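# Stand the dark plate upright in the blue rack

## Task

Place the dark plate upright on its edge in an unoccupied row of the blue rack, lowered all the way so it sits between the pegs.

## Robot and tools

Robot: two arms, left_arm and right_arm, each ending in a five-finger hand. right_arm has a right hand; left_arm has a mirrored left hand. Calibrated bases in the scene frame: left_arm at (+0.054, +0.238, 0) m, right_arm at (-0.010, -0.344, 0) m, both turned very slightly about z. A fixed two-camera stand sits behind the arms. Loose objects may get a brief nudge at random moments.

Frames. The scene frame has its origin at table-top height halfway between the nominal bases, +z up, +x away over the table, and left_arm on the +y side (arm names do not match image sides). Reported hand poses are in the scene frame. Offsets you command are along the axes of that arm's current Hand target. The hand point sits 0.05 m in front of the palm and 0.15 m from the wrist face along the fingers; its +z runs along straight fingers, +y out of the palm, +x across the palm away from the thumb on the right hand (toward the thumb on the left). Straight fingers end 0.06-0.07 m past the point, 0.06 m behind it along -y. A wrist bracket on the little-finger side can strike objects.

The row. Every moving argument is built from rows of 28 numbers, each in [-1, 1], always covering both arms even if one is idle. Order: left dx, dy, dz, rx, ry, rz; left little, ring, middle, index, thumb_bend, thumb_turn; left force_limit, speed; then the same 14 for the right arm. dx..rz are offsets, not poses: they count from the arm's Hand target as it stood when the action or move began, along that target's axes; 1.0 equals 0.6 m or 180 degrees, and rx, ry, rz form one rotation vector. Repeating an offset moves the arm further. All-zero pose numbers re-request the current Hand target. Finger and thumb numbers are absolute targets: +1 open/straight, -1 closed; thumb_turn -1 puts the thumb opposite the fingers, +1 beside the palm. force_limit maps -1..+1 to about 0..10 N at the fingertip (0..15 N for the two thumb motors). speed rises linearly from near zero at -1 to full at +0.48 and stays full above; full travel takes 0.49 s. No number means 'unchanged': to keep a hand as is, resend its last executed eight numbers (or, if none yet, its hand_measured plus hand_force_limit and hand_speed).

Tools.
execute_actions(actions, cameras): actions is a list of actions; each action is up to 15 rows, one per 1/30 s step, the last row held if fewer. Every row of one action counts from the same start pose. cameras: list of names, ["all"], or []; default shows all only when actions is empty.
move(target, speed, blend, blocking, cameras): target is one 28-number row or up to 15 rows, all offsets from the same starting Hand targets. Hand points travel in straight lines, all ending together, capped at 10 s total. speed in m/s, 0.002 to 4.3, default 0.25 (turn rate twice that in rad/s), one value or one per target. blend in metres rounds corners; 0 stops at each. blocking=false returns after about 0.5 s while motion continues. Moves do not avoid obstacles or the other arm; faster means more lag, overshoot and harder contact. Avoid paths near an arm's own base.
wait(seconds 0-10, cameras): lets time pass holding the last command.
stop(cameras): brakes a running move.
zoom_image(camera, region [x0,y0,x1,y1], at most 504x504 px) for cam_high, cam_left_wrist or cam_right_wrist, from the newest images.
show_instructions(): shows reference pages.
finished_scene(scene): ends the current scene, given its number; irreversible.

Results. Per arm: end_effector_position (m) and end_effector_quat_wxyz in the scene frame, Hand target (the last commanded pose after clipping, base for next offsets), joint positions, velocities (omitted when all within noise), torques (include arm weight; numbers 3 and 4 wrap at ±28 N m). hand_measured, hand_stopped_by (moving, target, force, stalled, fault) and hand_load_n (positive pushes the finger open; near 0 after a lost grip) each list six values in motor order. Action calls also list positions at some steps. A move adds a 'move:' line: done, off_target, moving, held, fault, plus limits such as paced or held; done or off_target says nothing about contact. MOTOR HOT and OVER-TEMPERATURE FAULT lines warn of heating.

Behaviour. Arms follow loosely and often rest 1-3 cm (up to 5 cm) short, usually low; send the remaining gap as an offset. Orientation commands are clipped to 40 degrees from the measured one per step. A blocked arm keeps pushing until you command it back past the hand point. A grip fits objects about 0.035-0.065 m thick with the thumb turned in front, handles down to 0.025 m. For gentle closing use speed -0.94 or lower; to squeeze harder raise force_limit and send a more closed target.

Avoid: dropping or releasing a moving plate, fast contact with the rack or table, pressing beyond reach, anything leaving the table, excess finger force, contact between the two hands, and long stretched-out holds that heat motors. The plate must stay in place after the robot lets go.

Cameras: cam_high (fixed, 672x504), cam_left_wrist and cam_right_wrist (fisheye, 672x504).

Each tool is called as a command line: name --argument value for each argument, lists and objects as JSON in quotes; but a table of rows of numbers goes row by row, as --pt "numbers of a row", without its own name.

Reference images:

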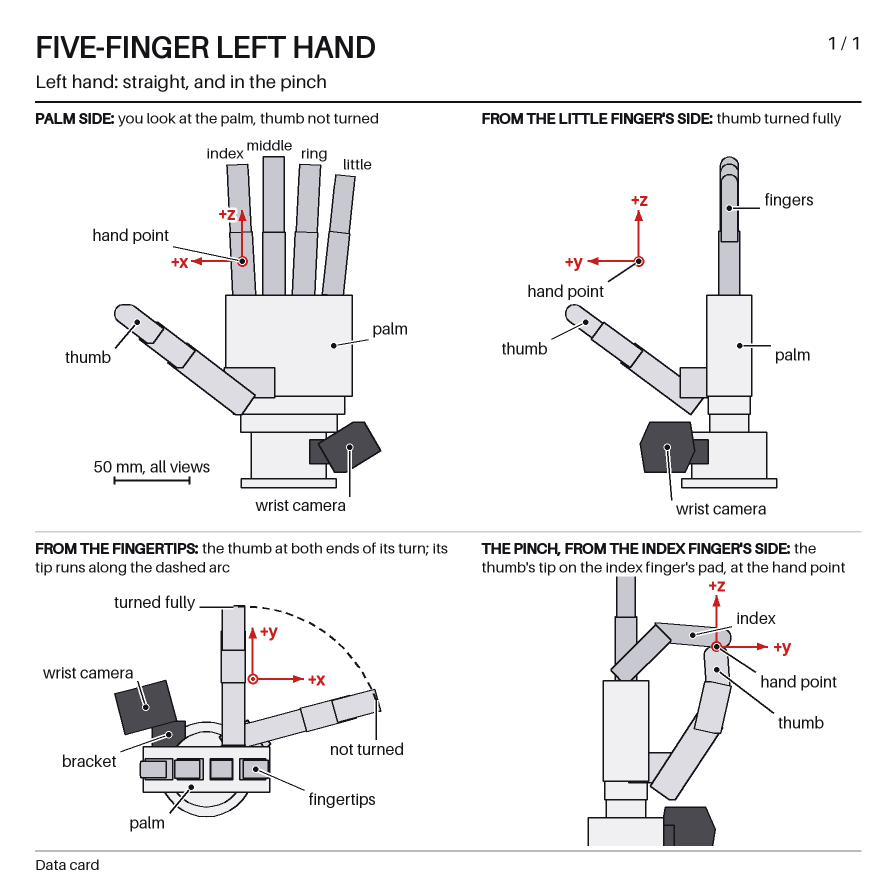

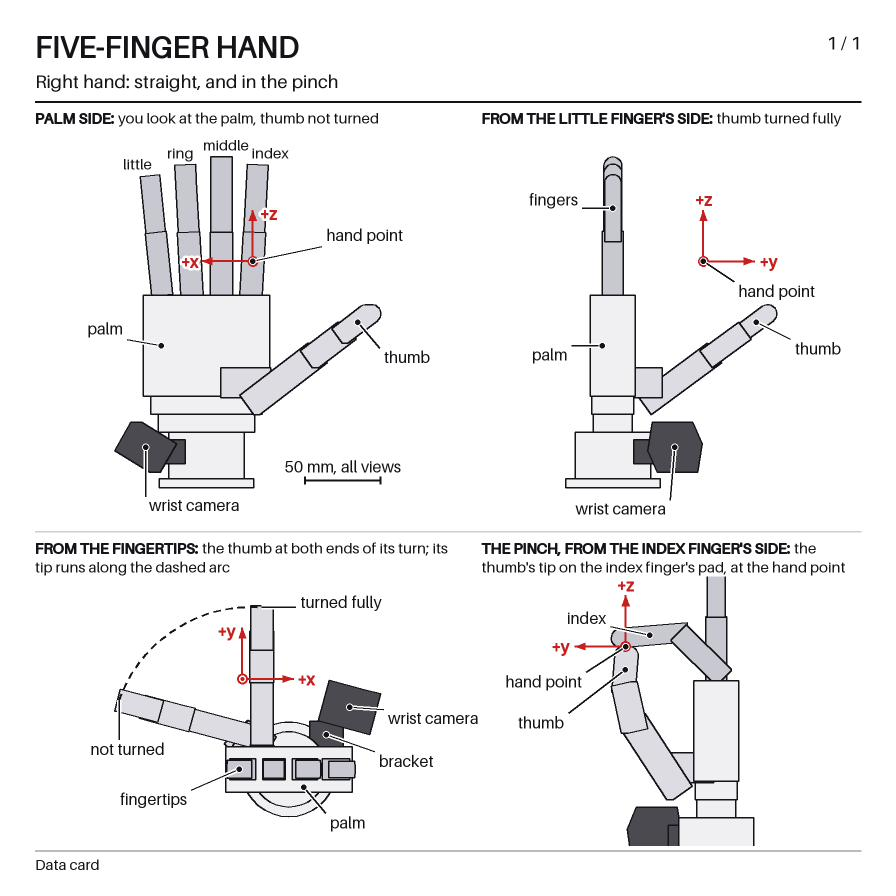

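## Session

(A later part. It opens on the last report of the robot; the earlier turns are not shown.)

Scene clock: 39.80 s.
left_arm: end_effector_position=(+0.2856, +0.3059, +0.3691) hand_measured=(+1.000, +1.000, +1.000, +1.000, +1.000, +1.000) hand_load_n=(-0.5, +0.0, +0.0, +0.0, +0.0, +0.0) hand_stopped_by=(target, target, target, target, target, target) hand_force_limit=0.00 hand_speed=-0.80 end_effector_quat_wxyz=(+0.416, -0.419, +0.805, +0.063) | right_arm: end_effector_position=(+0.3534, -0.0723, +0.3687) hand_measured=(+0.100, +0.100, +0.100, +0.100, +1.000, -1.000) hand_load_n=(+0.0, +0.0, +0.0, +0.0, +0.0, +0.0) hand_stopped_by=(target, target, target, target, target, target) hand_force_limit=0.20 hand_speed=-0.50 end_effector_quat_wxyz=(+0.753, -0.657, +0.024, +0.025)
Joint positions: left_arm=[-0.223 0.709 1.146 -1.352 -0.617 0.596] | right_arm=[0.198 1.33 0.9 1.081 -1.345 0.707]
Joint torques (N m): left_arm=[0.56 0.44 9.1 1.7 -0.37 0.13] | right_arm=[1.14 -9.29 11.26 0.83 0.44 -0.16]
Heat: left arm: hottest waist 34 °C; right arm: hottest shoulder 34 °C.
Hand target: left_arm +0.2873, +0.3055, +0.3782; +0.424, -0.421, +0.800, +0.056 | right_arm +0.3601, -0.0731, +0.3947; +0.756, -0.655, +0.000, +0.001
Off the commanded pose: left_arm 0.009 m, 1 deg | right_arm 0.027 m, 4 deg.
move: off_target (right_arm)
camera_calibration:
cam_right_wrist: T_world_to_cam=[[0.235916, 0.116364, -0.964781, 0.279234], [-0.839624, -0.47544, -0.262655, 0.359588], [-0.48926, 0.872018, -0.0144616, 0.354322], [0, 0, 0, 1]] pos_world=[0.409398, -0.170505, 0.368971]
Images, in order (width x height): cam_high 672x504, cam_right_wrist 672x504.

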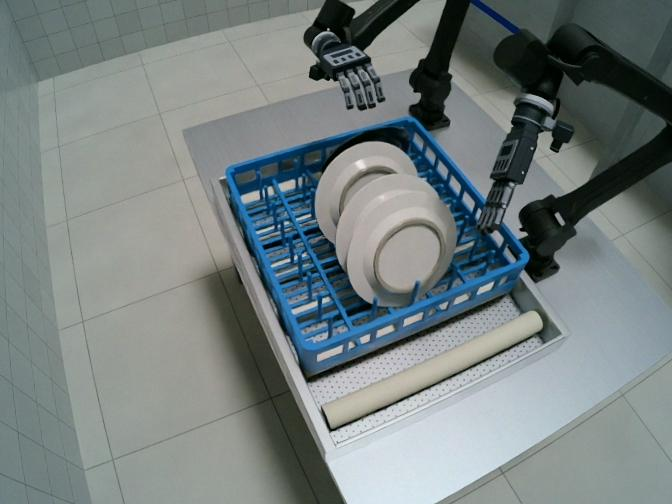

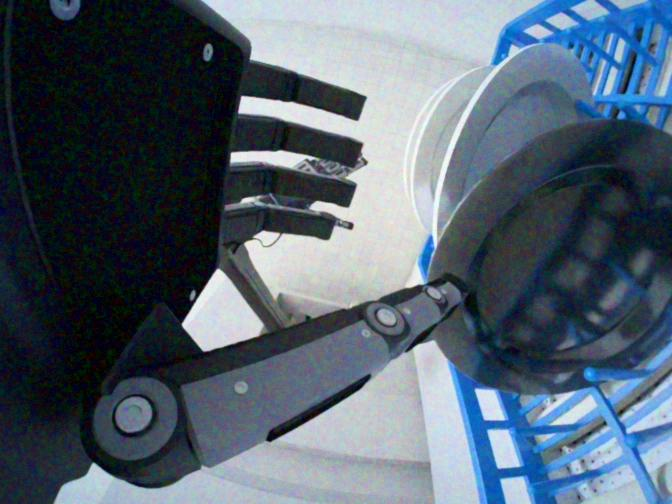

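move --target '[0,0,0,0,0,0, 1,1,1,1,1,1,0,-0.8, 0,-0.09,-0.14,0,0,0, 0.1,0.1,0.1,0.1,1,-1,0.2,-0.5]' --cameras '["cam_right_wrist","cam_high"]' --speed 0.12

Scene clock: 43.20 s.
left_arm: end_effector_position=(+0.2856, +0.3059, +0.3691) hand_measured=(+1.000, +1.000, +1.000, +1.000, +1.000, +1.000) hand_load_n=(+0.0, +0.0, +0.0, +0.0, +0.0, +0.0) hand_stopped_by=(target, target, target, target, target, target) hand_force_limit=0.00 hand_speed=-0.80 end_effector_quat_wxyz=(+0.416, -0.419, +0.805, +0.063) | right_arm: end_effector_position=(+0.3517, -0.1594, +0.4173) hand_measured=(+0.100, +0.100, +0.100, +0.100, +1.000, -1.000) hand_load_n=(+0.0, +0.0, -0.5, +0.0, +0.0, +0.0) hand_stopped_by=(target, target, target, target, target, target) hand_force_limit=0.20 hand_speed=-0.50 end_effector_quat_wxyz=(+0.740, -0.672, +0.044, -0.008)
Joint positions: left_arm=[-0.223 0.709 1.146 -1.352 -0.617 0.596] | right_arm=[-0.023 1.325 0.986 1.567 -1.471 1.282]
Joint torques (N m): left_arm=[0.5 0.21 9.11 1.68 -0.38 0.12] | right_arm=[0.67 -7.41 10.91 0.94 1.09 0.02]
Heat: left arm: hottest elbow 35 °C; right arm: hottest shoulder 34 °C.
Hand target: left_arm +0.2873, +0.3055, +0.3782; +0.424, -0.421, +0.800, +0.056 | right_arm +0.3602, -0.1640, +0.4363; +0.756, -0.655, +0.000, +0.001
Off the commanded pose: left_arm 0.009 m, 1 deg | right_arm 0.021 m, 6 deg.
joint sent to its limit (right arm) — joint 4 (wrist pitch), upper limit. The joint targets are off in orientation, not in position.
move: off_target (right_arm)
camera_calibration:
cam_right_wrist: T_world_to_cam=[[0.254379, 0.0572894, -0.965406, 0.321025], [-0.869984, -0.422441, -0.254305, 0.345212], [-0.422396, 0.904578, -0.0576193, 0.429844], [0, 0, 0, 1]] pos_world=[0.400232, -0.261388, 0.422476]
Images, in order (width x height): cam_high 672x504, cam_right_wrist 672x504.

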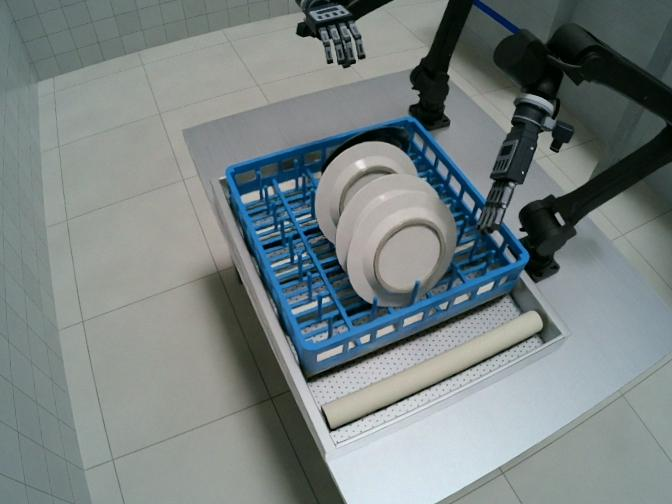

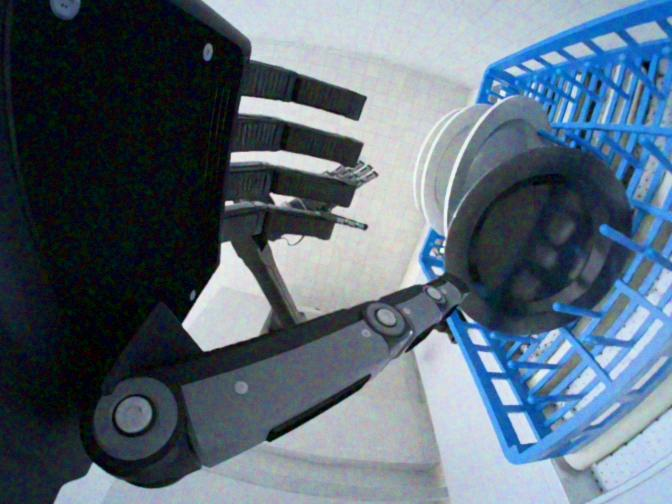

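The plate is standing between the pegs, and the hand is clear of it.

finished_scene --scene 2

The scene is finished: the task was done.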